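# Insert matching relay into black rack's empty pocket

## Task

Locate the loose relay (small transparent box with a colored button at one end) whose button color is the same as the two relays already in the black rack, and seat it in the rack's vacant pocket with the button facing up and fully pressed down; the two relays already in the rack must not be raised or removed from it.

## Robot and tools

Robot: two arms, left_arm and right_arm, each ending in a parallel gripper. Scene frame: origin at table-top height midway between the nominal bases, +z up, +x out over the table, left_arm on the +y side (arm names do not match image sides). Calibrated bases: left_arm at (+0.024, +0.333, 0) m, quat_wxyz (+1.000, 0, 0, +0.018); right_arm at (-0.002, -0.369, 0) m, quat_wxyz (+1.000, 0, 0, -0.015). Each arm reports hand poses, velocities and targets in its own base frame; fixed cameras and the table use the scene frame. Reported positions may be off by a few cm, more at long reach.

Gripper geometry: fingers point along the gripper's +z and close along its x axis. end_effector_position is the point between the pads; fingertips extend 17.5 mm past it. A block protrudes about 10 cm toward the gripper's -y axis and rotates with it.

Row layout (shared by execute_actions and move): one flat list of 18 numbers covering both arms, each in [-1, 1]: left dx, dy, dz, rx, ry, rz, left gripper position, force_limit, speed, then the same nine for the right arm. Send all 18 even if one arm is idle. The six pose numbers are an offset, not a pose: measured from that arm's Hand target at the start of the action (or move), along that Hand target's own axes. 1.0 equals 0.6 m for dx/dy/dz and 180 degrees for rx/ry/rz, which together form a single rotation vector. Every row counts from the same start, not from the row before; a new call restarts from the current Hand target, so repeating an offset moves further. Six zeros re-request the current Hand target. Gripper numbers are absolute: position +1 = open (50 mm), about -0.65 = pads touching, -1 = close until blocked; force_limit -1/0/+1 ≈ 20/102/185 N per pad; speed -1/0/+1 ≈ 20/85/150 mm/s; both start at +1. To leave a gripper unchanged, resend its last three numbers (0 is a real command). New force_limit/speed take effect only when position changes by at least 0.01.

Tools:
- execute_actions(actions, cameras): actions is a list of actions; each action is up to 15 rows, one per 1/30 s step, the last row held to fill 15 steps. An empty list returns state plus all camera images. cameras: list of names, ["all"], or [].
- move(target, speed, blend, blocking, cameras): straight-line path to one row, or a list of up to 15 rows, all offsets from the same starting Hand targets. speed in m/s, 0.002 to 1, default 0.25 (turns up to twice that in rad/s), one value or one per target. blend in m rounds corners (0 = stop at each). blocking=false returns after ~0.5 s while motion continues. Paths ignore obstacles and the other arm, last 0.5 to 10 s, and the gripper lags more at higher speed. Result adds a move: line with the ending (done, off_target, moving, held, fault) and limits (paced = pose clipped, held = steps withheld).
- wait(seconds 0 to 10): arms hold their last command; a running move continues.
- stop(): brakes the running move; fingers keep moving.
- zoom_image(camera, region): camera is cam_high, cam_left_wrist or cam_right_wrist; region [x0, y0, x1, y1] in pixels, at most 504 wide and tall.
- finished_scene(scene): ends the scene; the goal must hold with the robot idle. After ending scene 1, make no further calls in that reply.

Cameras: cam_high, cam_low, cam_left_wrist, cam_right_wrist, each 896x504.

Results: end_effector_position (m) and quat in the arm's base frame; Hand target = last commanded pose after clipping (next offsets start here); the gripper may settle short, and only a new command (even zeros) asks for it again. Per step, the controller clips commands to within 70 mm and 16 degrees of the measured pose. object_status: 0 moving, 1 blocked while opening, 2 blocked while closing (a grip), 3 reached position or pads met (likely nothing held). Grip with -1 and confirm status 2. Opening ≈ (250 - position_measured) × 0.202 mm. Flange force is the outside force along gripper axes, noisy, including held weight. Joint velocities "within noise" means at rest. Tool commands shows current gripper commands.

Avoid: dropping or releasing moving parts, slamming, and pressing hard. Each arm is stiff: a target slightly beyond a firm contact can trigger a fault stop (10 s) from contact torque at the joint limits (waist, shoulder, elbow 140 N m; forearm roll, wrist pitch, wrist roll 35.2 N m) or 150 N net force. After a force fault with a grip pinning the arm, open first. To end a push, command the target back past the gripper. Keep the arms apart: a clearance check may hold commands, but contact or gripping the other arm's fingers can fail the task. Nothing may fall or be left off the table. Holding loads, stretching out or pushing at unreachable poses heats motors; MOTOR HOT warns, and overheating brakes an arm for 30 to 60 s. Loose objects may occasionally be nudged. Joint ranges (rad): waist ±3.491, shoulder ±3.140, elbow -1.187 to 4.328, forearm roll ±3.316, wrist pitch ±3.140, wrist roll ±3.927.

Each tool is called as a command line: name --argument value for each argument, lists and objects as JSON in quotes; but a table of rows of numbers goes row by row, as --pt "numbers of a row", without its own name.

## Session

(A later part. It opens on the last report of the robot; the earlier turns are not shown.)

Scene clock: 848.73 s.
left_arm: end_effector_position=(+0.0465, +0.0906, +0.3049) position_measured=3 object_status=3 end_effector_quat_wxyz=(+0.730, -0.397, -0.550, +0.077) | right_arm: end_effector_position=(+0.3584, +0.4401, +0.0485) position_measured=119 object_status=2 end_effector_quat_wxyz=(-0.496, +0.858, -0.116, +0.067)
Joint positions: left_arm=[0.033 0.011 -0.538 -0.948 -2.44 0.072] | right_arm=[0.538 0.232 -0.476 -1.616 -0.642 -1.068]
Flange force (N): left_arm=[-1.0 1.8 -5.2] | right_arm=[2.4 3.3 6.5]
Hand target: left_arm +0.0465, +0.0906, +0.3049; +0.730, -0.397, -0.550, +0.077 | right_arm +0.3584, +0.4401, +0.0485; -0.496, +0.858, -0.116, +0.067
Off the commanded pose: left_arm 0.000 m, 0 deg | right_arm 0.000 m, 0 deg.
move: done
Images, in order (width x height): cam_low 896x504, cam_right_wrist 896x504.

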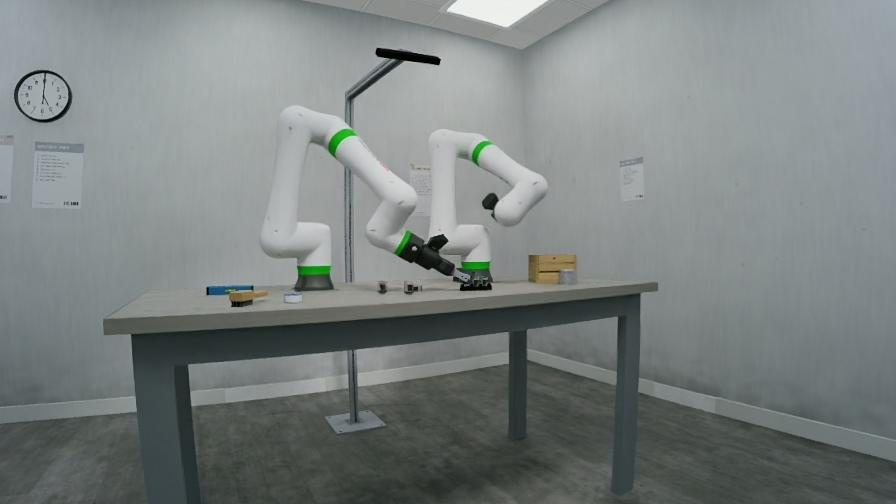

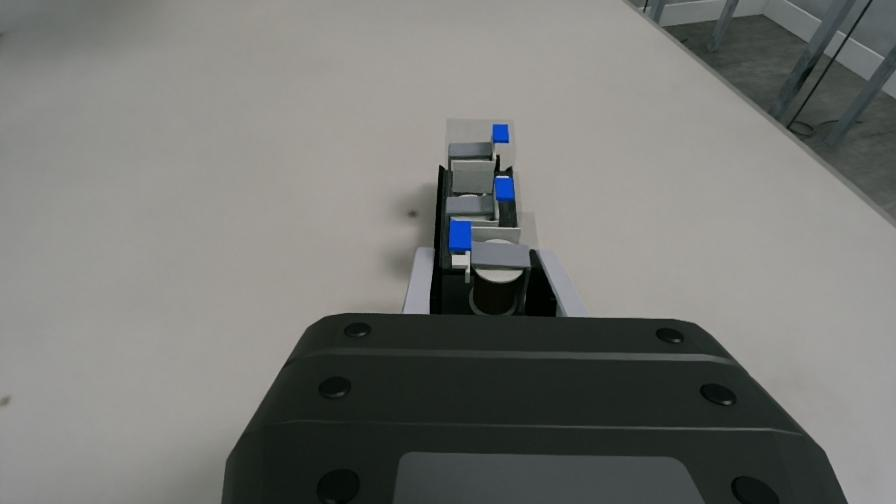

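move --pt "0 0 0 0 0 0 1 1 1 0 0.00722 0.00417 0 0 0 -1 -0.5 -0.5" --speed 0.02 --cameras '["cam_low"]'

zoom_image --camera "cam_low" --region '[440, 255, 510, 300]'

Scene clock: 860.70 s.
left_arm: end_effector_position=(+0.0465, +0.0906, +0.3049) position_measured=3 object_status=3 end_effector_quat_wxyz=(+0.730, -0.397, -0.550, +0.077) | right_arm: end_effector_position=(+0.3584, +0.4401, +0.0435) position_measured=119 object_status=2 end_effector_quat_wxyz=(-0.496, +0.858, -0.116, +0.067)
Joint positions: left_arm=[0.033 0.011 -0.538 -0.948 -2.44 0.072] | right_arm=[0.532 0.246 -0.477 -1.632 -0.648 -1.043]
Flange force (N): left_arm=[-0.5 1.1 -4.4] | right_arm=[2.1 3.0 6.5]
Hand target: left_arm +0.0465, +0.0906, +0.3049; +0.730, -0.397, -0.550, +0.077 | right_arm +0.3584, +0.4401, +0.0435; -0.496, +0.858, -0.116, +0.067
Off the commanded pose: left_arm 0.000 m, 0 deg | right_arm 0.000 m, 0 deg.
move: done
Images, in order (width x height): cam_low 896x504.

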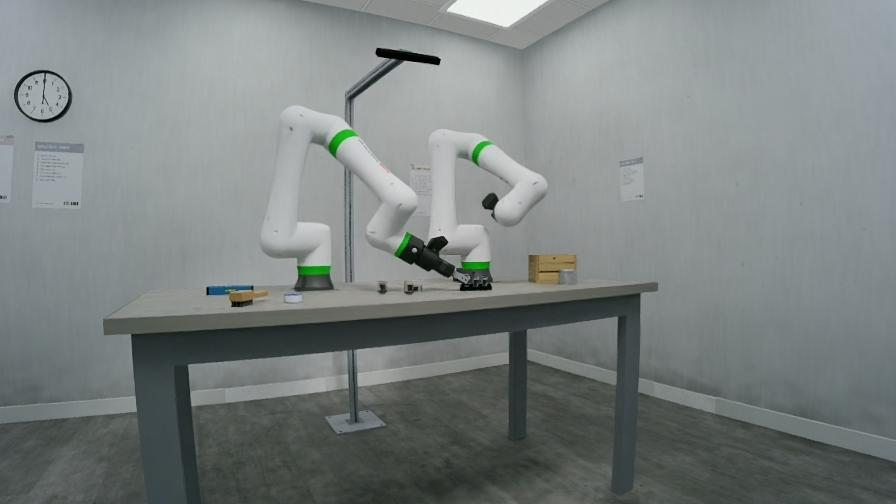

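Scaled by 7.200 from the camera's 896x504 image, which has a finer 1280x720 frame.

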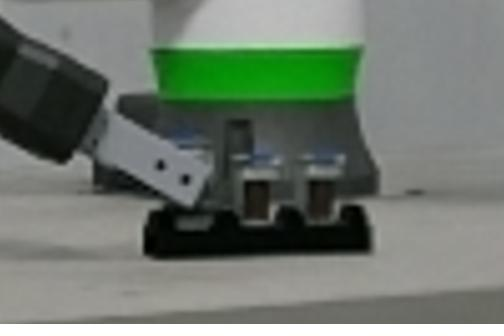

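move --pt "0 0 0 0 0 0 1 1 1 0 0.00433 0.0025 0 0 0 -1 -0.5 -0.5" --speed 0.02

move --pt "0 0 0 0 0 0 1 1 1 0 0.001443 0.000833 0 0 0 -1 -0.5 -0.5" --speed 0.02

move --pt "0 0 0 0 0 0 1 1 1 0 0.001443 0.000833 0 0 0 -1 -0.5 -0.5" --speed 0.02 --cameras '["cam_low","cam_right_wrist"]'

zoom_image --camera "cam_low" --region '[440, 255, 510, 300]'

Scene clock: 874.80 s.
left_arm: end_effector_position=(+0.0465, +0.0906, +0.3049) position_measured=3 object_status=3 end_effector_quat_wxyz=(+0.730, -0.397, -0.550, +0.077) | right_arm: end_effector_position=(+0.3584, +0.4401, +0.0405) position_measured=119 object_status=2 end_effector_quat_wxyz=(-0.496, +0.858, -0.116, +0.067)
Joint positions: left_arm=[0.033 0.011 -0.538 -0.948 -2.44 0.072] | right_arm=[0.528 0.255 -0.478 -1.642 -0.651 -1.028]
Flange force (N): left_arm=[-0.9 1.9 -5.5] | right_arm=[2.3 4.0 7.0]
Hand target: left_arm +0.0465, +0.0906, +0.3049; +0.730, -0.397, -0.550, +0.077 | right_arm +0.3584, +0.4401, +0.0405; -0.496, +0.858, -0.116, +0.067
Off the commanded pose: left_arm 0.000 m, 0 deg | right_arm 0.000 m, 0 deg.
move: done

Scene clock: 875.50 s.
left_arm: end_effector_position=(+0.0465, +0.0906, +0.3049) position_measured=3 object_status=3 end_effector_quat_wxyz=(+0.730, -0.397, -0.550, +0.077) | right_arm: end_effector_position=(+0.3584, +0.4401, +0.0395) position_measured=119 object_status=2 end_effector_quat_wxyz=(-0.496, +0.858, -0.116, +0.067)
Joint positions: left_arm=[0.033 0.011 -0.538 -0.948 -2.44 0.072] | right_arm=[0.527 0.258 -0.478 -1.645 -0.652 -1.023]
Flange force (N): left_arm=[-0.8 2.3 -4.9] | right_arm=[2.0 3.6 7.0]
Hand target: left_arm +0.0465, +0.0906, +0.3049; +0.730, -0.397, -0.550, +0.077 | right_arm +0.3584, +0.4401, +0.0395; -0.496, +0.858, -0.116, +0.067
Off the commanded pose: left_arm 0.000 m, 0 deg | right_arm 0.000 m, 0 deg.
move: done

Scene clock: 876.20 s.
left_arm: end_effector_position=(+0.0465, +0.0906, +0.3049) position_measured=3 object_status=3 end_effector_quat_wxyz=(+0.730, -0.397, -0.550, +0.077) | right_arm: end_effector_position=(+0.3584, +0.4401, +0.0385) position_measured=119 object_status=2 end_effector_quat_wxyz=(-0.496, +0.858, -0.116, +0.067)
Joint positions: left_arm=[0.033 0.011 -0.538 -0.948 -2.44 0.072] | right_arm=[0.526 0.261 -0.478 -1.648 -0.654 -1.018]
Flange force (N): left_arm=[-0.7 1.0 -4.5] | right_arm=[2.3 4.1 7.0]
Hand target: left_arm +0.0465, +0.0906, +0.3049; +0.730, -0.397, -0.550, +0.077 | right_arm +0.3584, +0.4401, +0.0385; -0.496, +0.858, -0.116, +0.067
Off the commanded pose: left_arm 0.000 m, 0 deg | right_arm 0.000 m, 0 deg.
move: done
Images, in order (width x height): cam_low 896x504, cam_right_wrist 896x504.

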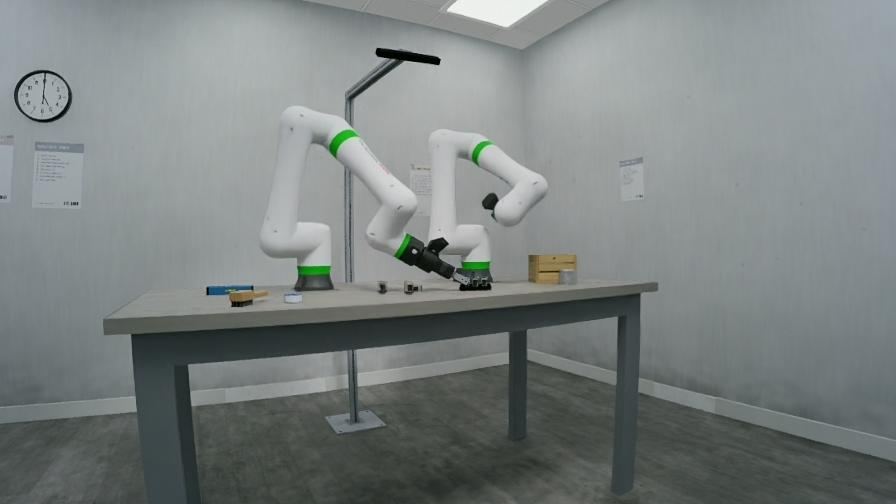

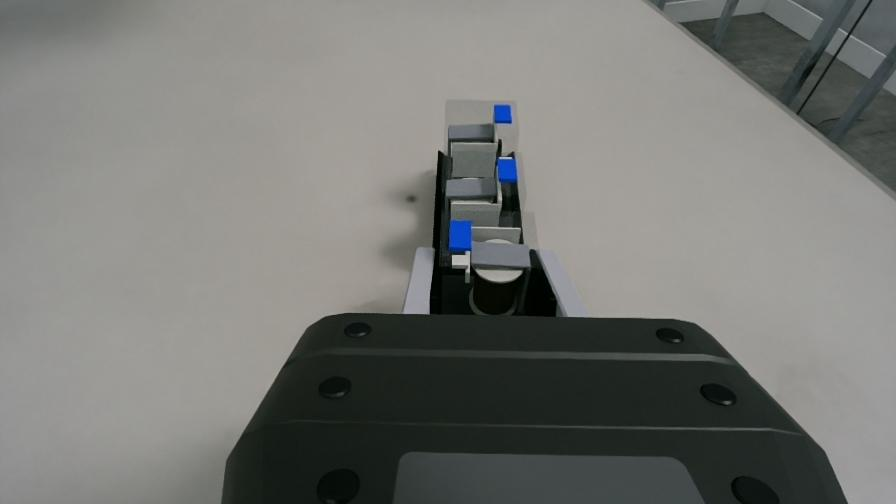

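Scaled by 7.200 from the camera's 896x504 image, which has a finer 1280x720 frame.

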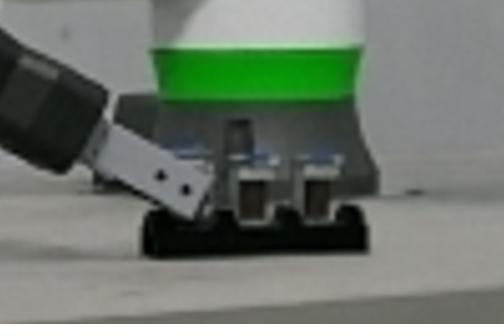

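move --pt "0 0 0 0 0 0 1 1 1 0 0.001443 0.000833 0 0 0 -1 -0.5 -0.5" --speed 0.02

move --pt "0 0 0 0 0 0 1 1 1 0 0.001443 0.000833 0 0 0 -1 -0.5 -0.5" --speed 0.02 --cameras '["cam_low","cam_right_wrist"]'

zoom_image --camera "cam_low" --region '[440, 255, 510, 300]'

zoom_image --camera "cam_right_wrist" --region '[420, 90, 560, 270]'

Scene clock: 888.20 s.
left_arm: end_effector_position=(+0.0465, +0.0906, +0.3049) position_measured=3 object_status=3 end_effector_quat_wxyz=(+0.730, -0.397, -0.550, +0.077) | right_arm: end_effector_position=(+0.3584, +0.4401, +0.0375) position_measured=119 object_status=2 end_effector_quat_wxyz=(-0.496, +0.858, -0.116, +0.067)
Joint positions: left_arm=[0.033 0.011 -0.538 -0.948 -2.44 0.072] | right_arm=[0.525 0.264 -0.478 -1.651 -0.655 -1.013]
Flange force (N): left_arm=[-0.4 1.6 -4.7] | right_arm=[2.1 3.5 6.8]
Hand target: left_arm +0.0465, +0.0906, +0.3049; +0.730, -0.397, -0.550, +0.077 | right_arm +0.3584, +0.4401, +0.0375; -0.496, +0.858, -0.116, +0.067
Off the commanded pose: left_arm 0.000 m, 0 deg | right_arm 0.000 m, 0 deg.
move: done

Scene clock: 888.90 s.
left_arm: end_effector_position=(+0.0465, +0.0906, +0.3049) position_measured=3 object_status=3 end_effector_quat_wxyz=(+0.730, -0.397, -0.550, +0.077) | right_arm: end_effector_position=(+0.3584, +0.4401, +0.0365) position_measured=119 object_status=2 end_effector_quat_wxyz=(-0.496, +0.858, -0.116, +0.067)
Joint positions: left_arm=[0.033 0.011 -0.538 -0.948 -2.44 0.072] | right_arm=[0.524 0.267 -0.478 -1.654 -0.656 -1.008]
Flange force (N): left_arm=[-0.7 1.8 -5.5] | right_arm=[2.3 4.4 6.8]
Hand target: left_arm +0.0465, +0.0906, +0.3049; +0.730, -0.397, -0.550, +0.077 | right_arm +0.3584, +0.4401, +0.0365; -0.496, +0.858, -0.116, +0.067
Off the commanded pose: left_arm 0.000 m, 0 deg | right_arm 0.000 m, 0 deg.
move: done
Images, in order (width x height): cam_low 896x504, cam_right_wrist 896x504.

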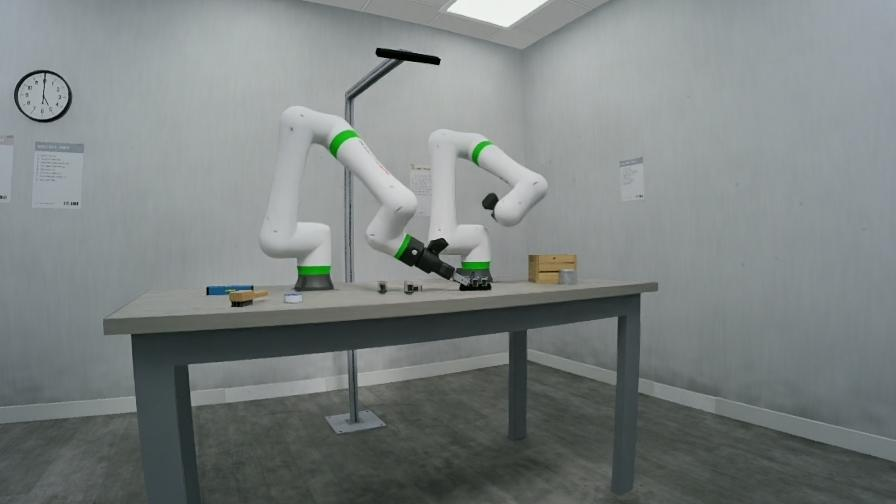

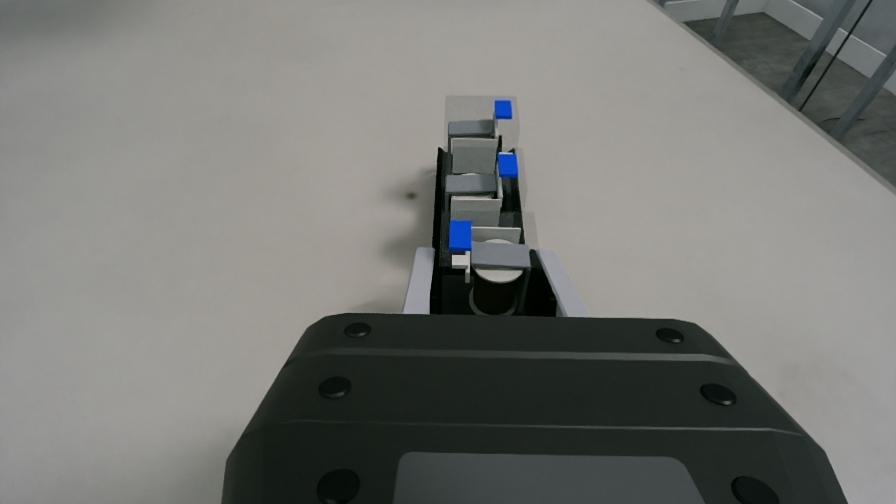

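Scaled by 7.200 from the camera's 896x504 image, which has a finer 1280x720 frame.

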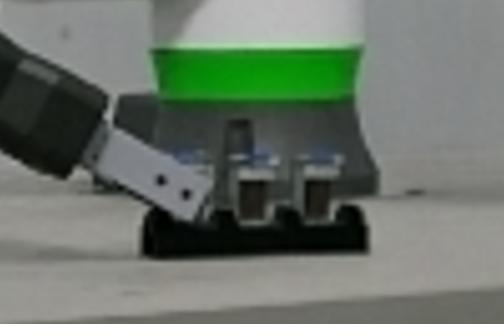

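Scaled by 2.800 from the camera's 896x504 image, which has a finer 1280x720 frame.

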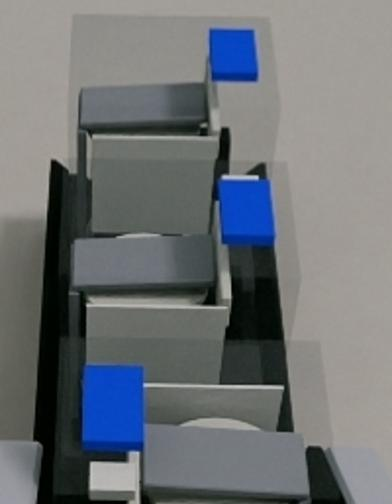

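move --pt "0 0 0 0 0 0 1 1 1 0 0.001443 0.000833 0 0 0 -1 -0.5 -0.5" --speed 0.02

move --pt "0 0 0 0 0 0 1 1 1 0 0.001443 0.000833 0 0 0 -1 -0.5 -0.5" --speed 0.02

move --pt "0 0 0 0 0 0 1 1 1 0 0.000722 0.000417 0 0 0 -1 -0.5 -0.5" --speed 0.02 --cameras '["cam_low","cam_right_wrist"]'

zoom_image --camera "cam_low" --region '[440, 255, 510, 300]'

zoom_image --camera "cam_right_wrist" --region '[420, 90, 560, 270]'

Scene clock: 897.90 s.
left_arm: end_effector_position=(+0.0465, +0.0906, +0.3049) position_measured=3 object_status=3 end_effector_quat_wxyz=(+0.730, -0.397, -0.550, +0.077) | right_arm: end_effector_position=(+0.3584, +0.4401, +0.0355) position_measured=119 object_status=2 end_effector_quat_wxyz=(-0.496, +0.858, -0.116, +0.067)
Joint positions: left_arm=[0.033 0.011 -0.538 -0.948 -2.44 0.072] | right_arm=[0.522 0.27 -0.478 -1.657 -0.657 -1.003]
Flange force (N): left_arm=[-0.2 1.2 -4.3] | right_arm=[2.2 3.8 6.9]
Hand target: left_arm +0.0465, +0.0906, +0.3049; +0.730, -0.397, -0.550, +0.077 | right_arm +0.3584, +0.4401, +0.0355; -0.496, +0.858, -0.116, +0.067
Off the commanded pose: left_arm 0.000 m, 0 deg | right_arm 0.000 m, 0 deg.
move: done

Scene clock: 898.60 s.
left_arm: end_effector_position=(+0.0465, +0.0906, +0.3049) position_measured=3 object_status=3 end_effector_quat_wxyz=(+0.730, -0.397, -0.550, +0.077) | right_arm: end_effector_position=(+0.3584, +0.4401, +0.0345) position_measured=119 object_status=2 end_effector_quat_wxyz=(-0.496, +0.858, -0.116, +0.067)
Joint positions: left_arm=[0.033 0.011 -0.538 -0.948 -2.44 0.072] | right_arm=[0.521 0.273 -0.479 -1.661 -0.658 -0.999]
Flange force (N): left_arm=[-0.6 1.8 -5.6] | right_arm=[2.0 4.1 6.7]
Hand target: left_arm +0.0465, +0.0906, +0.3049; +0.730, -0.397, -0.550, +0.077 | right_arm +0.3584, +0.4401, +0.0345; -0.496, +0.858, -0.116, +0.067
Off the commanded pose: left_arm 0.000 m, 0 deg | right_arm 0.000 m, 0 deg.
move: done

Scene clock: 899.30 s.
left_arm: end_effector_position=(+0.0465, +0.0906, +0.3049) position_measured=3 object_status=3 end_effector_quat_wxyz=(+0.730, -0.397, -0.550, +0.077) | right_arm: end_effector_position=(+0.3584, +0.4401, +0.0340) position_measured=119 object_status=2 end_effector_quat_wxyz=(-0.496, +0.858, -0.116, +0.067)
Joint positions: left_arm=[0.033 0.011 -0.538 -0.948 -2.44 0.072] | right_arm=[0.521 0.274 -0.479 -1.662 -0.659 -0.996]
Flange force (N): left_arm=[-1.1 1.3 -4.3] | right_arm=[2.0 -6.0 -1.6]
Hand target: left_arm +0.0465, +0.0906, +0.3049; +0.730, -0.397, -0.550, +0.077 | right_arm +0.3584, +0.4401, +0.0340; -0.496, +0.858, -0.116, +0.067
Off the commanded pose: left_arm 0.000 m, 0 deg | right_arm 0.000 m, 0 deg.
move: done
Images, in order (width x height): cam_low 896x504, cam_right_wrist 896x504.

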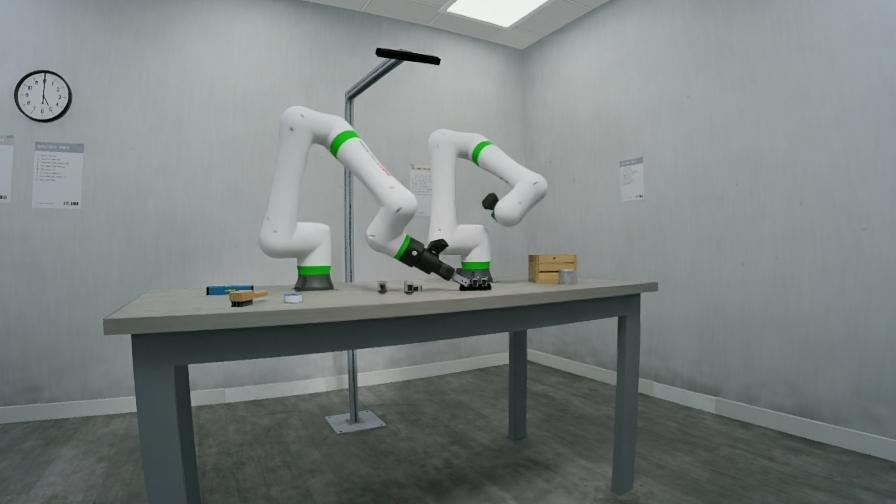

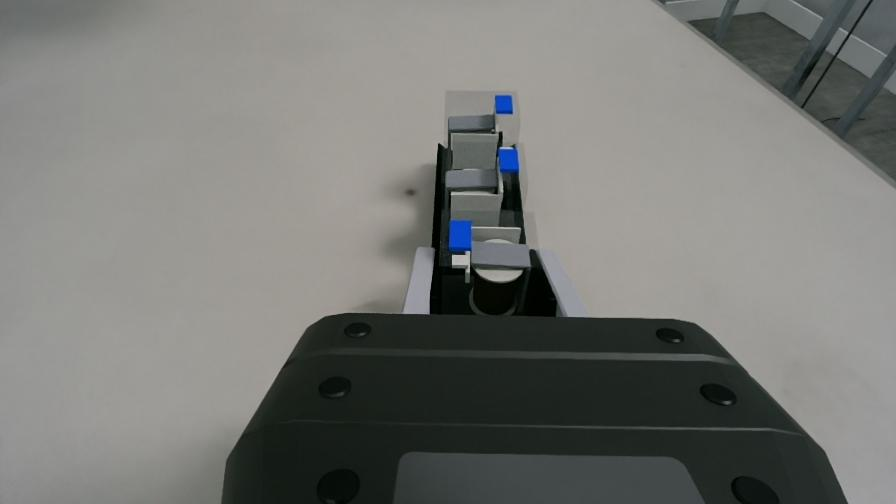

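Scaled by 7.200 from the camera's 896x504 image, which has a finer 1280x720 frame.

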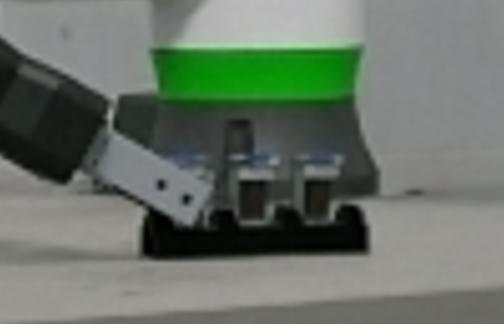

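Scaled by 2.800 from the camera's 896x504 image, which has a finer 1280x720 frame.

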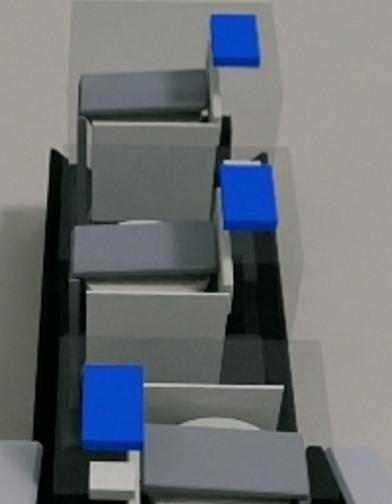

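move --pt "0 0 0 0 0 0 1 1 1 0 0.000722 0.000417 0 0 0 -1 -0.5 -0.5" --speed 0.02

wait --seconds 0.5

Scene clock: 911.77 s.
left_arm: end_effector_position=(+0.0465, +0.0906, +0.3049) position_measured=3 object_status=3 end_effector_quat_wxyz=(+0.730, -0.397, -0.550, +0.077) | right_arm: end_effector_position=(+0.3584, +0.4401, +0.0335) position_measured=119 object_status=2 end_effector_quat_wxyz=(-0.496, +0.858, -0.116, +0.067)
Joint positions: left_arm=[0.033 0.011 -0.538 -0.948 -2.44 0.072] | right_arm=[0.52 0.276 -0.479 -1.664 -0.659 -0.994]
Flange force (N): left_arm=[-0.5 1.3 -5.2] | right_arm=[1.7 -20.8 -14.0]
Hand target: left_arm +0.0465, +0.0906, +0.3049; +0.730, -0.397, -0.550, +0.077 | right_arm +0.3584, +0.4401, +0.0335; -0.496, +0.858, -0.116, +0.067
Off the commanded pose: left_arm 0.000 m, 0 deg | right_arm 0.000 m, 0 deg.
move: done

Scene clock: 912.27 s.
left_arm: end_effector_position=(+0.0465, +0.0906, +0.3049) position_measured=3 object_status=3 end_effector_quat_wxyz=(+0.730, -0.397, -0.550, +0.077) | right_arm: end_effector_position=(+0.3584, +0.4401, +0.0335) position_measured=119 object_status=2 end_effector_quat_wxyz=(-0.496, +0.858, -0.116, +0.067)
Joint positions: left_arm=[0.033 0.011 -0.538 -0.948 -2.44 0.072] | right_arm=[0.52 0.276 -0.479 -1.664 -0.659 -0.994]
Flange force (N): left_arm=[-0.4 0.9 -4.0] | right_arm=[1.7 -21.2 -14.6]
Hand target: left_arm +0.0465, +0.0906, +0.3049; +0.730, -0.397, -0.550, +0.077 | right_arm +0.3584, +0.4401, +0.0335; -0.496, +0.858, -0.116, +0.067
Tool commands: left_gripper/position=+1.0 left_gripper/force_limit=+1.0 left_gripper/speed=+1.0 right_gripper/position=-1.0 right_gripper/force_limit=-0.5 right_gripper/speed=-0.5
Off the commanded pose: left_arm 0.000 m, 0 deg | right_arm 0.000 m, 0 deg.
wait: 0.50 s; at rest by 0.17 s

move --pt "0 0 0 0 0 0 1 1 1 0 0 0 0 0 0 0.5 -0.5 -0.7" --pt "0 0 0 0 0 0 1 1 1 0 0 -0.1333 0 0 0 0.5 -0.5 -0.7" --speed '[0.05,0.1]' --cameras '["cam_low","cam_right_wrist","cam_high"]'

zoom_image --camera "cam_low" --region '[440, 255, 510, 300]'

zoom_image --camera "cam_right_wrist" --region '[420, 60, 560, 320]'

zoom_image --camera "cam_high" --region '[450, 290, 520, 360]'

Scene clock: 922.30 s.
left_arm: end_effector_position=(+0.0465, +0.0906, +0.3049) position_measured=3 object_status=3 end_effector_quat_wxyz=(+0.730, -0.397, -0.550, +0.077) | right_arm: end_effector_position=(+0.3399, +0.3733, +0.0735) position_measured=78 object_status=3 end_effector_quat_wxyz=(-0.495, +0.858, -0.116, +0.067)
Joint positions: left_arm=[0.033 0.011 -0.538 -0.948 -2.44 0.072] | right_arm=[0.433 0.062 -0.588 -1.482 -0.726 -1.156]
Flange force (N): left_arm=[-1.1 1.5 -5.1] | right_arm=[2.8 2.6 5.8]
Hand target: left_arm +0.0465, +0.0906, +0.3049; +0.730, -0.397, -0.550, +0.077 | right_arm +0.3399, +0.3733, +0.0735; -0.496, +0.858, -0.116, +0.067
Off the commanded pose: left_arm 0.000 m, 0 deg | right_arm 0.000 m, 0 deg.
move: done
Images, in order (width x height): cam_high 896x504, cam_low 896x504, cam_right_wrist 896x504.

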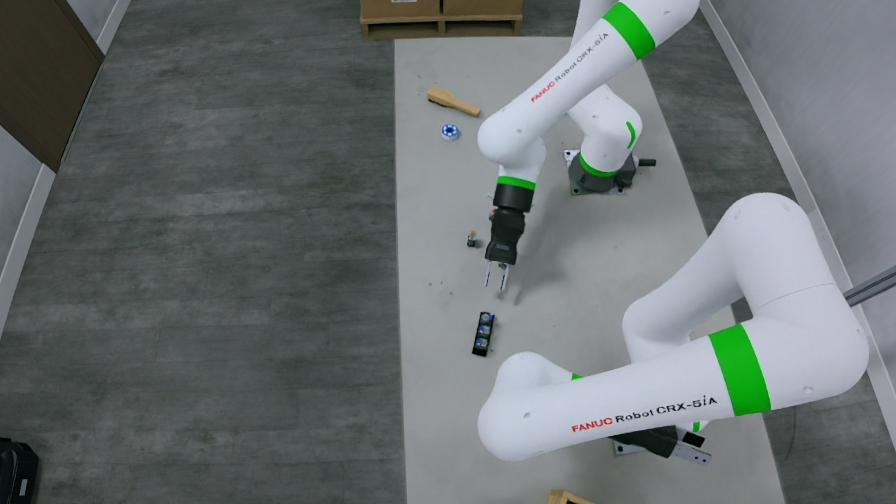

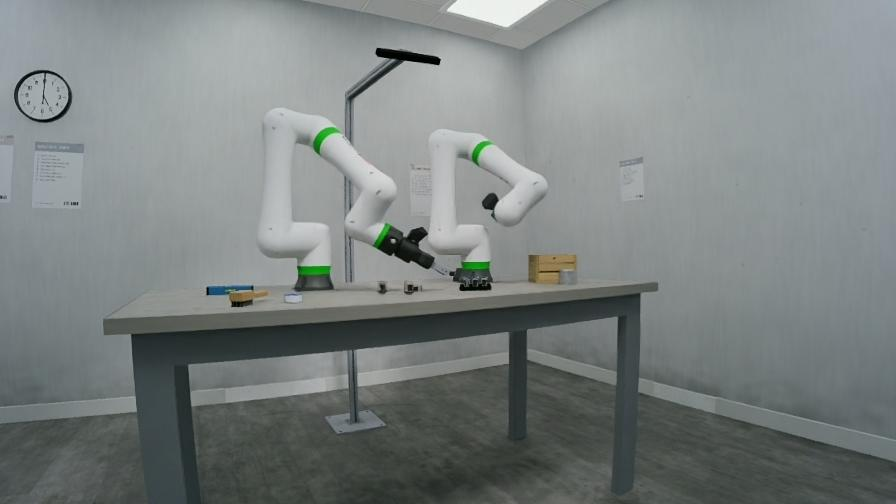

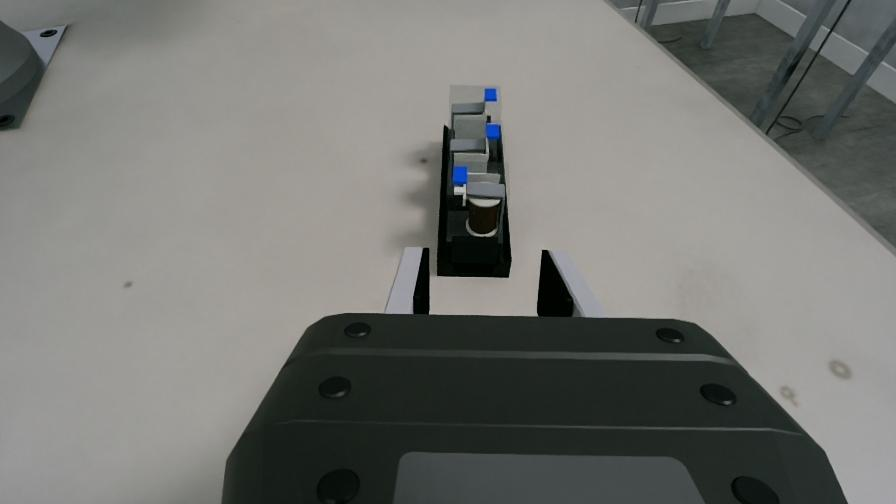

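Scaled by 7.200 from the camera's 896x504 image, which has a finer 1280x720 frame.

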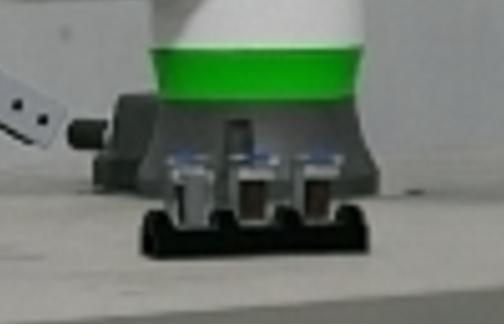

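Scaled by 1.938 from the camera's 896x504 image, which has a finer 1280x720 frame.

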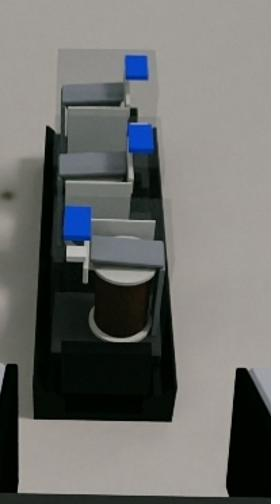

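Scaled by 7.200 from the camera's 896x504 image, which has a finer 1280x720 frame.

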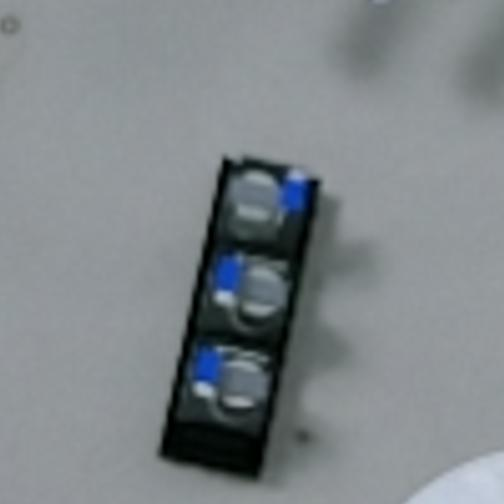

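move --target '[0,0,0,0,0,0,1,1,1, 0.0437,-0.4443,-0.2195,-0.2189,0,0,0.5,-0.5,-0.7]' --speed 0.25 --cameras '["cam_right_wrist"]'

zoom_image --camera "cam_right_wrist" --region '[400, 110, 480, 230]'

Scene clock: 1013.73 s.
left_arm: end_effector_position=(+0.0465, +0.0906, +0.3049) position_measured=3 object_status=3 end_effector_quat_wxyz=(+0.730, -0.397, -0.550, +0.077) | right_arm: end_effector_position=(+0.3704, +0.3848, +0.3702) position_measured=78 object_status=3 end_effector_quat_wxyz=(-0.177, +0.975, -0.132, +0.024)
Joint positions: left_arm=[0.033 0.011 -0.538 -0.948 -2.44 0.072] | right_arm=[0.982 -0.01 0.187 -0.112 -1.425 -2.826]
Flange force (N): left_arm=[-1.6 2.5 -4.9] | right_arm=[1.8 -3.8 2.1]
Hand target: left_arm +0.0465, +0.0906, +0.3049; +0.730, -0.397, -0.550, +0.077 | right_arm +0.3704, +0.3848, +0.3702; -0.177, +0.975, -0.132, +0.024
Off the commanded pose: left_arm 0.000 m, 0 deg | right_arm 0.000 m, 0 deg.
move: done
Images, in order (width x height): cam_right_wrist 896x504.

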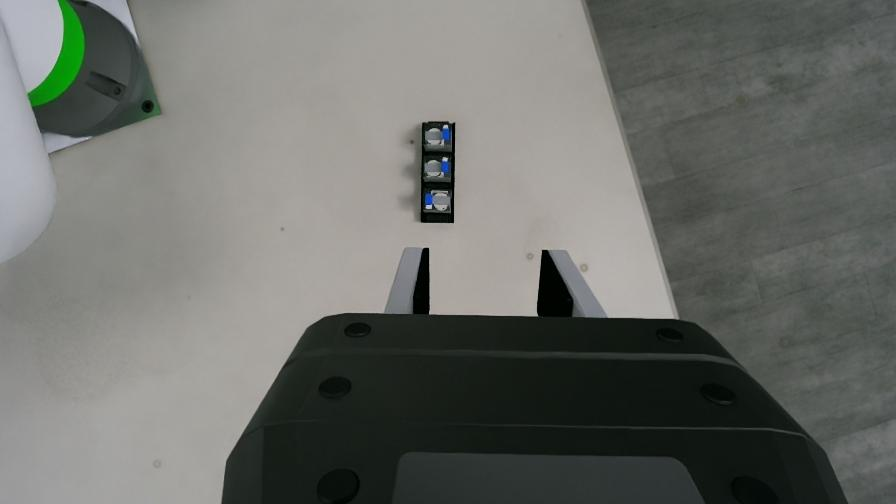

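Scaled by 4.200 from the camera's 896x504 image, which has a finer 1280x720 frame.

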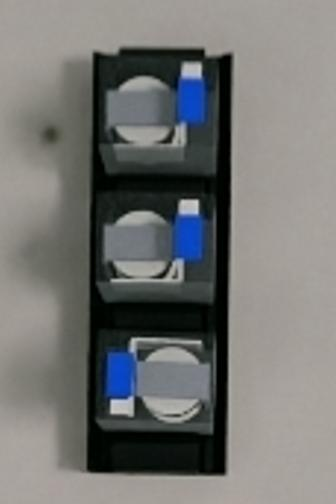

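move --target '[0,0,0,0,0,0,1,1,1, -0.0467,0.0463,0.4281,-0.1144,0,0,0.5,-0.5,-0.7]' --speed 0.2 --cameras '["cam_right_wrist"]'

zoom_image --camera "cam_right_wrist" --region '[400, 60, 560, 320]'

Scene clock: 1046.10 s.
left_arm: end_effector_position=(+0.0465, +0.0906, +0.3049) position_measured=3 object_status=3 end_effector_quat_wxyz=(+0.730, -0.397, -0.550, +0.077) | right_arm: end_effector_position=(+0.3605, +0.4544, +0.1201) position_measured=78 object_status=3 end_effector_quat_wxyz=(+0.000, +0.991, -0.134, +0.000)
Joint positions: left_arm=[0.033 0.011 -0.538 -0.948 -2.44 0.072] | right_arm=[1.126 0.388 0.082 0 -1.264 -2.966]
Flange force (N): left_arm=[-0.8 1.0 -4.5] | right_arm=[2.3 -7.6 3.6]
Hand target: left_arm +0.0465, +0.0906, +0.3049; +0.730, -0.397, -0.550, +0.077 | right_arm +0.3605, +0.4544, +0.1200; +0.000, +0.991, -0.134, +0.000
Off the commanded pose: left_arm 0.000 m, 0 deg | right_arm 0.000 m, 0 deg.
move: done
Images, in order (width x height): cam_right_wrist 896x504.

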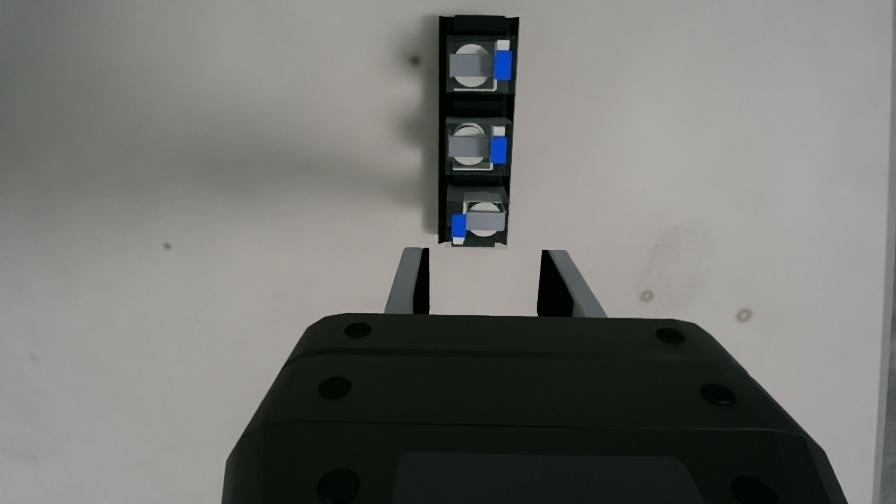

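Scaled by 1.938 from the camera's 896x504 image, which has a finer 1280x720 frame.

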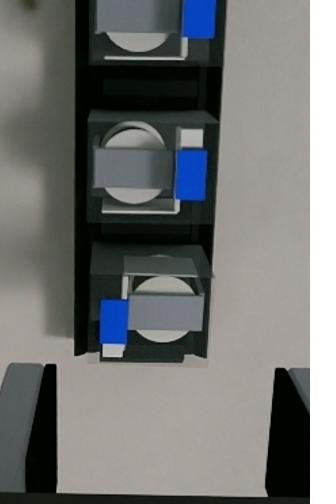

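move --target '[0,0,0,0,0,0,1,1,1, 0.0007,0.0023,0.1,0,0,0,0.5,-0.5,-0.7]' --speed 0.1 --cameras '["cam_right_wrist","cam_low"]'

zoom_image --camera "cam_right_wrist" --region '[380, 60, 600, 320]'

zoom_image --camera "cam_low" --region '[440, 230, 540, 300]'

Scene clock: 1061.40 s.
left_arm: end_effector_position=(+0.0465, +0.0906, +0.3049) position_measured=3 object_status=3 end_effector_quat_wxyz=(+0.730, -0.397, -0.550, +0.077) | right_arm: end_effector_position=(+0.3605, +0.4530, +0.0600) position_measured=78 object_status=3 end_effector_quat_wxyz=(+0.000, +0.991, -0.134, +0.000)
Joint positions: left_arm=[0.033 0.011 -0.538 -0.948 -2.44 0.072] | right_arm=[1.125 0.439 0.003 0 -1.135 -2.965]
Flange force (N): left_arm=[-1.2 2.3 -5.6] | right_arm=[2.1 -6.6 3.7]
Hand target: left_arm +0.0465, +0.0906, +0.3049; +0.730, -0.397, -0.550, +0.077 | right_arm +0.3605, +0.4530, +0.0600; +0.000, +0.991, -0.134, +0.000
Off the commanded pose: left_arm 0.000 m, 0 deg | right_arm 0.000 m, 0 deg.
move: done
Images, in order (width x height): cam_low 896x504, cam_right_wrist 896x504.

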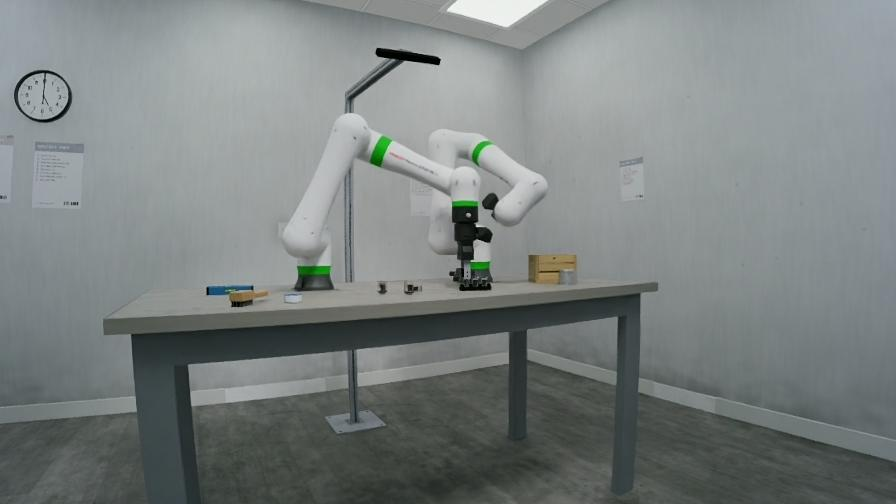

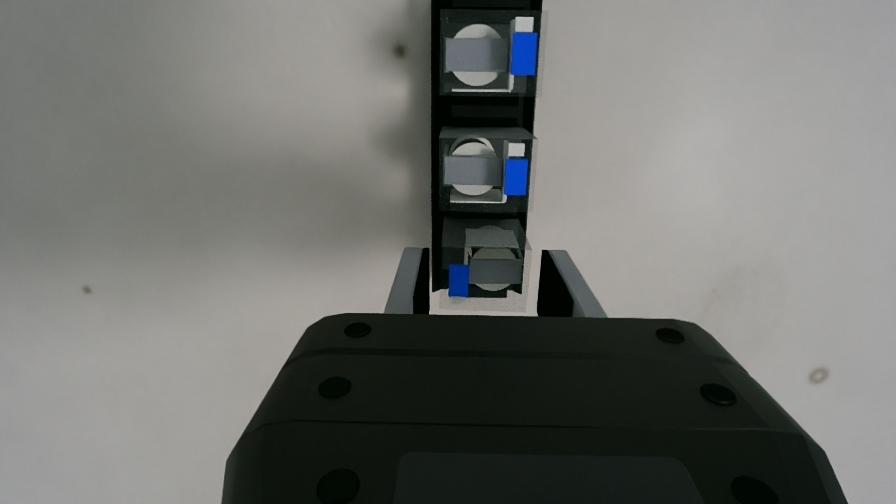

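Scaled by 1.938 from the camera's 896x504 image, which has a finer 1280x720 frame.

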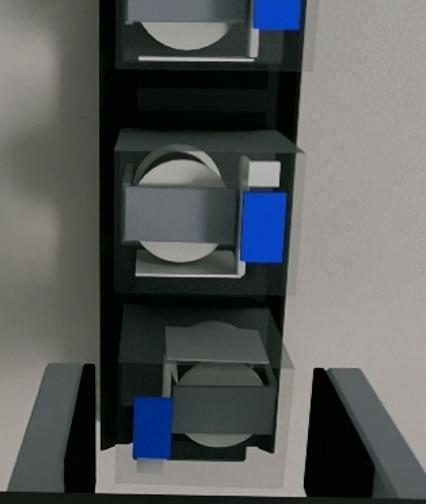

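Scaled by 5.040 from the camera's 896x504 image, which has a finer 1280x720 frame.

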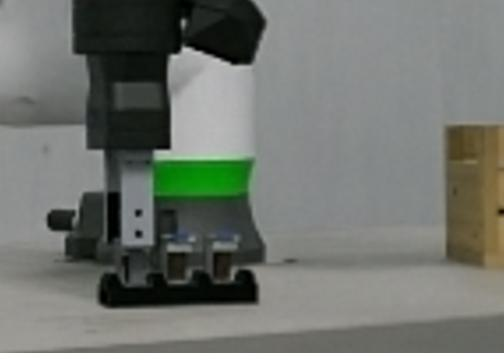

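zoom_image --camera "cam_low" --region '[454, 252, 504, 296]'

Scaled by 10.080 from the camera's 896x504 image, which has a finer 1280x720 frame.

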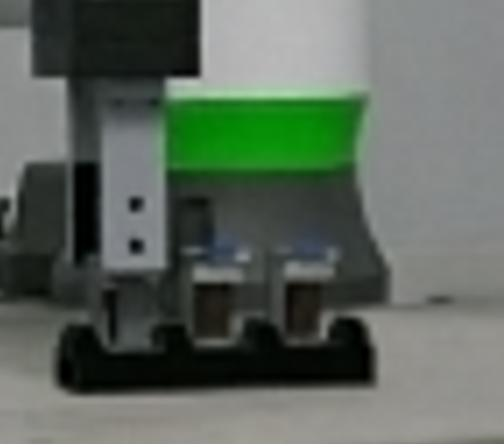

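move --pt "0 0 0 0 0 0 1 1 1 0 0 0.0383 0 0 0 0.5 -0.5 -0.7" --pt "0 0 0 0 0 0 1 1 1 0 0 0.0383 0 0 0 -1 -0.6 -0.7" --speed 0.05 --cameras '["cam_right_wrist"]'

Scene clock: 1113.27 s.
left_arm: end_effector_position=(+0.0465, +0.0906, +0.3049) position_measured=3 object_status=3 end_effector_quat_wxyz=(+0.730, -0.397, -0.550, +0.077) | right_arm: end_effector_position=(+0.3605, +0.4530, +0.0370) position_measured=117 object_status=2 end_effector_quat_wxyz=(+0.000, +0.991, -0.134, +0.000)
Joint positions: left_arm=[0.033 0.011 -0.538 -0.948 -2.44 0.072] | right_arm=[1.125 0.464 -0.02 0 -1.087 -2.965]
Flange force (N): left_arm=[-0.8 1.9 -5.5] | right_arm=[1.9 -6.9 4.1]
Hand target: left_arm +0.0465, +0.0906, +0.3049; +0.730, -0.397, -0.550, +0.077 | right_arm +0.3605, +0.4530, +0.0370; +0.000, +0.991, -0.134, +0.000
Off the commanded pose: left_arm 0.000 m, 0 deg | right_arm 0.000 m, 0 deg.
move: done
Images, in order (width x height): cam_right_wrist 896x504.

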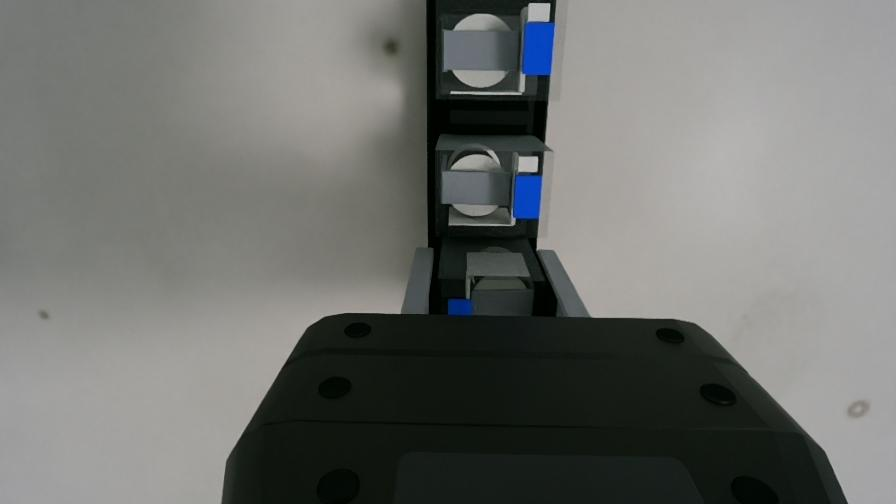

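move --pt "0 0 0 0 0 0 1 1 1 0 0 -0.01 0 0 0 -1 -0.6 -0.7" --pt "0 0 0 0 0 0 1 1 1 0 0 -0.03 0 0 0 -1 -0.6 -0.7" --speed 0.03 --cameras '["cam_right_wrist","cam_low"]'

zoom_image --camera "cam_low" --region '[454, 252, 504, 296]'

zoom_image --camera "cam_right_wrist" --region '[400, 40, 580, 320]'

Scene clock: 1119.97 s.
left_arm: end_effector_position=(+0.0465, +0.0906, +0.3049) position_measured=3 object_status=3 end_effector_quat_wxyz=(+0.730, -0.397, -0.550, +0.077) | right_arm: end_effector_position=(+0.3605, +0.4529, +0.0550) position_measured=117 object_status=2 end_effector_quat_wxyz=(+0.000, +0.991, -0.134, +0.000)
Joint positions: left_arm=[0.033 0.011 -0.538 -0.948 -2.44 0.072] | right_arm=[1.125 0.444 -0.002 0 -1.124 -2.965]
Flange force (N): left_arm=[-1.3 1.5 -5.2] | right_arm=[1.8 -6.7 4.4]
Hand target: left_arm +0.0465, +0.0906, +0.3049; +0.730, -0.397, -0.550, +0.077 | right_arm +0.3605, +0.4530, +0.0550; +0.000, +0.991, -0.134, +0.000
Off the commanded pose: left_arm 0.000 m, 0 deg | right_arm 0.000 m, 0 deg.
move: done
Images, in order (width x height): cam_low 896x504, cam_right_wrist 896x504.

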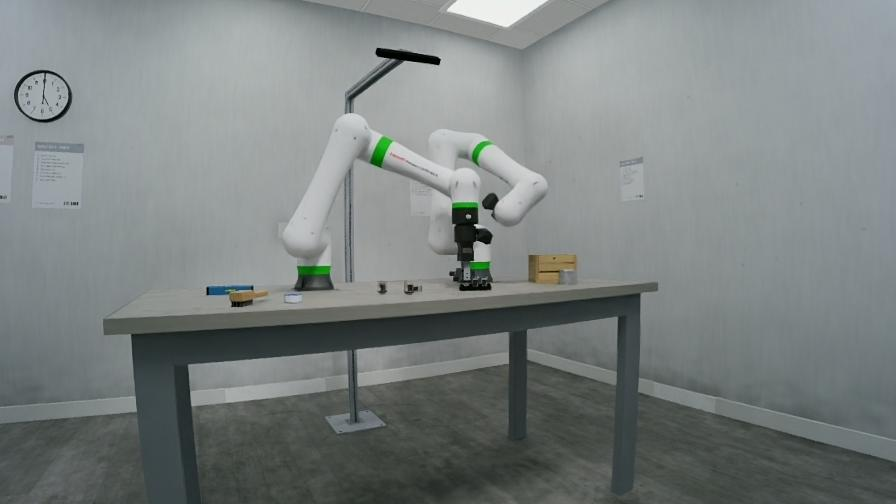

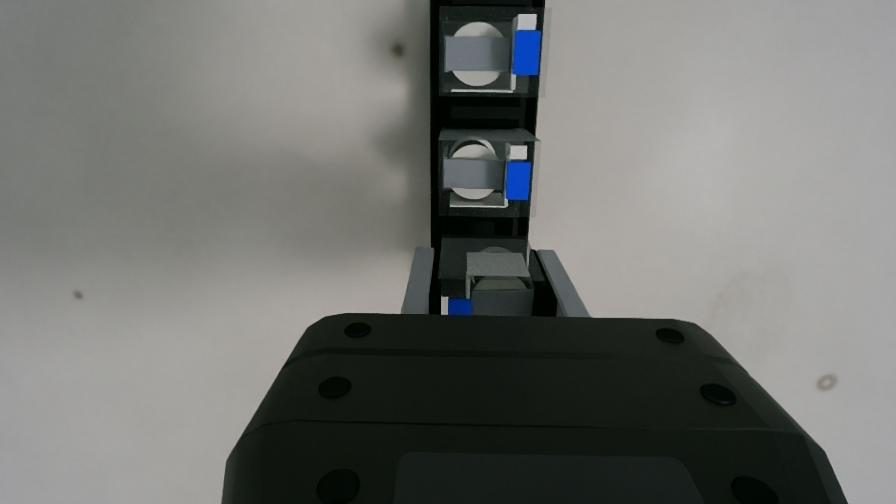

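Scaled by 10.080 from the camera's 896x504 image, which has a finer 1280x720 frame.

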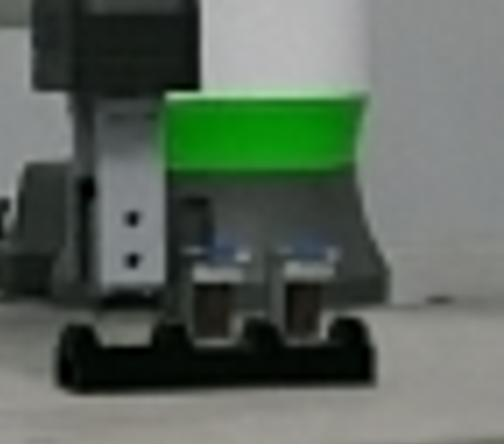

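Scaled by 1.800 from the camera's 896x504 image, which has a finer 1280x720 frame.

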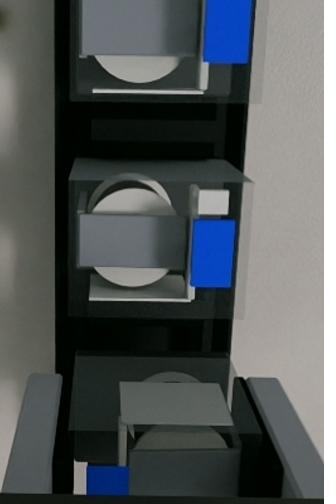

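move --pt "0 0 0 0 0 0 1 1 1 0 0 0.0267 0 0 0 -1 -0.6 -0.7" --pt "0 0 0 0 0 0 1 1 1 0 0 0.03 0 0 0 -1 -0.6 -0.7" --speed 0.03

move --pt "0 0 0 0 0 0 1 1 1 0 0 0.0005 0 0 0 -1 -0.6 -0.7" --speed 0.03

Scene clock: 1147.23 s.
left_arm: end_effector_position=(+0.0465, +0.0906, +0.3049) position_measured=3 object_status=3 end_effector_quat_wxyz=(+0.730, -0.397, -0.550, +0.077) | right_arm: end_effector_position=(+0.3605, +0.4530, +0.0370) position_measured=117 object_status=2 end_effector_quat_wxyz=(+0.000, +0.991, -0.134, +0.000)
Joint positions: left_arm=[0.033 0.011 -0.538 -0.948 -2.44 0.072] | right_arm=[1.125 0.464 -0.02 0 -1.087 -2.965]
Flange force (N): left_arm=[-1.3 1.2 -5.5] | right_arm=[1.8 -6.8 4.6]
Hand target: left_arm +0.0465, +0.0906, +0.3049; +0.730, -0.397, -0.550, +0.077 | right_arm +0.3605, +0.4530, +0.0370; +0.000, +0.991, -0.134, +0.000
Off the commanded pose: left_arm 0.000 m, 0 deg | right_arm 0.000 m, 0 deg.
move: done

Scene clock: 1147.93 s.
left_arm: end_effector_position=(+0.0465, +0.0906, +0.3049) position_measured=3 object_status=3 end_effector_quat_wxyz=(+0.730, -0.397, -0.550, +0.077) | right_arm: end_effector_position=(+0.3605, +0.4530, +0.0367) position_measured=117 object_status=2 end_effector_quat_wxyz=(+0.000, +0.991, -0.134, +0.000)
Joint positions: left_arm=[0.033 0.011 -0.538 -0.948 -2.44 0.072] | right_arm=[1.125 0.464 -0.02 0 -1.086 -2.965]
Flange force (N): left_arm=[-1.0 1.9 -5.3] | right_arm=[-0.1 -4.0 -11.1]
Hand target: left_arm +0.0465, +0.0906, +0.3049; +0.730, -0.397, -0.550, +0.077 | right_arm +0.3605, +0.4530, +0.0367; +0.000, +0.991, -0.134, +0.000
Off the commanded pose: left_arm 0.000 m, 0 deg | right_arm 0.000 m, 0 deg.
move: done


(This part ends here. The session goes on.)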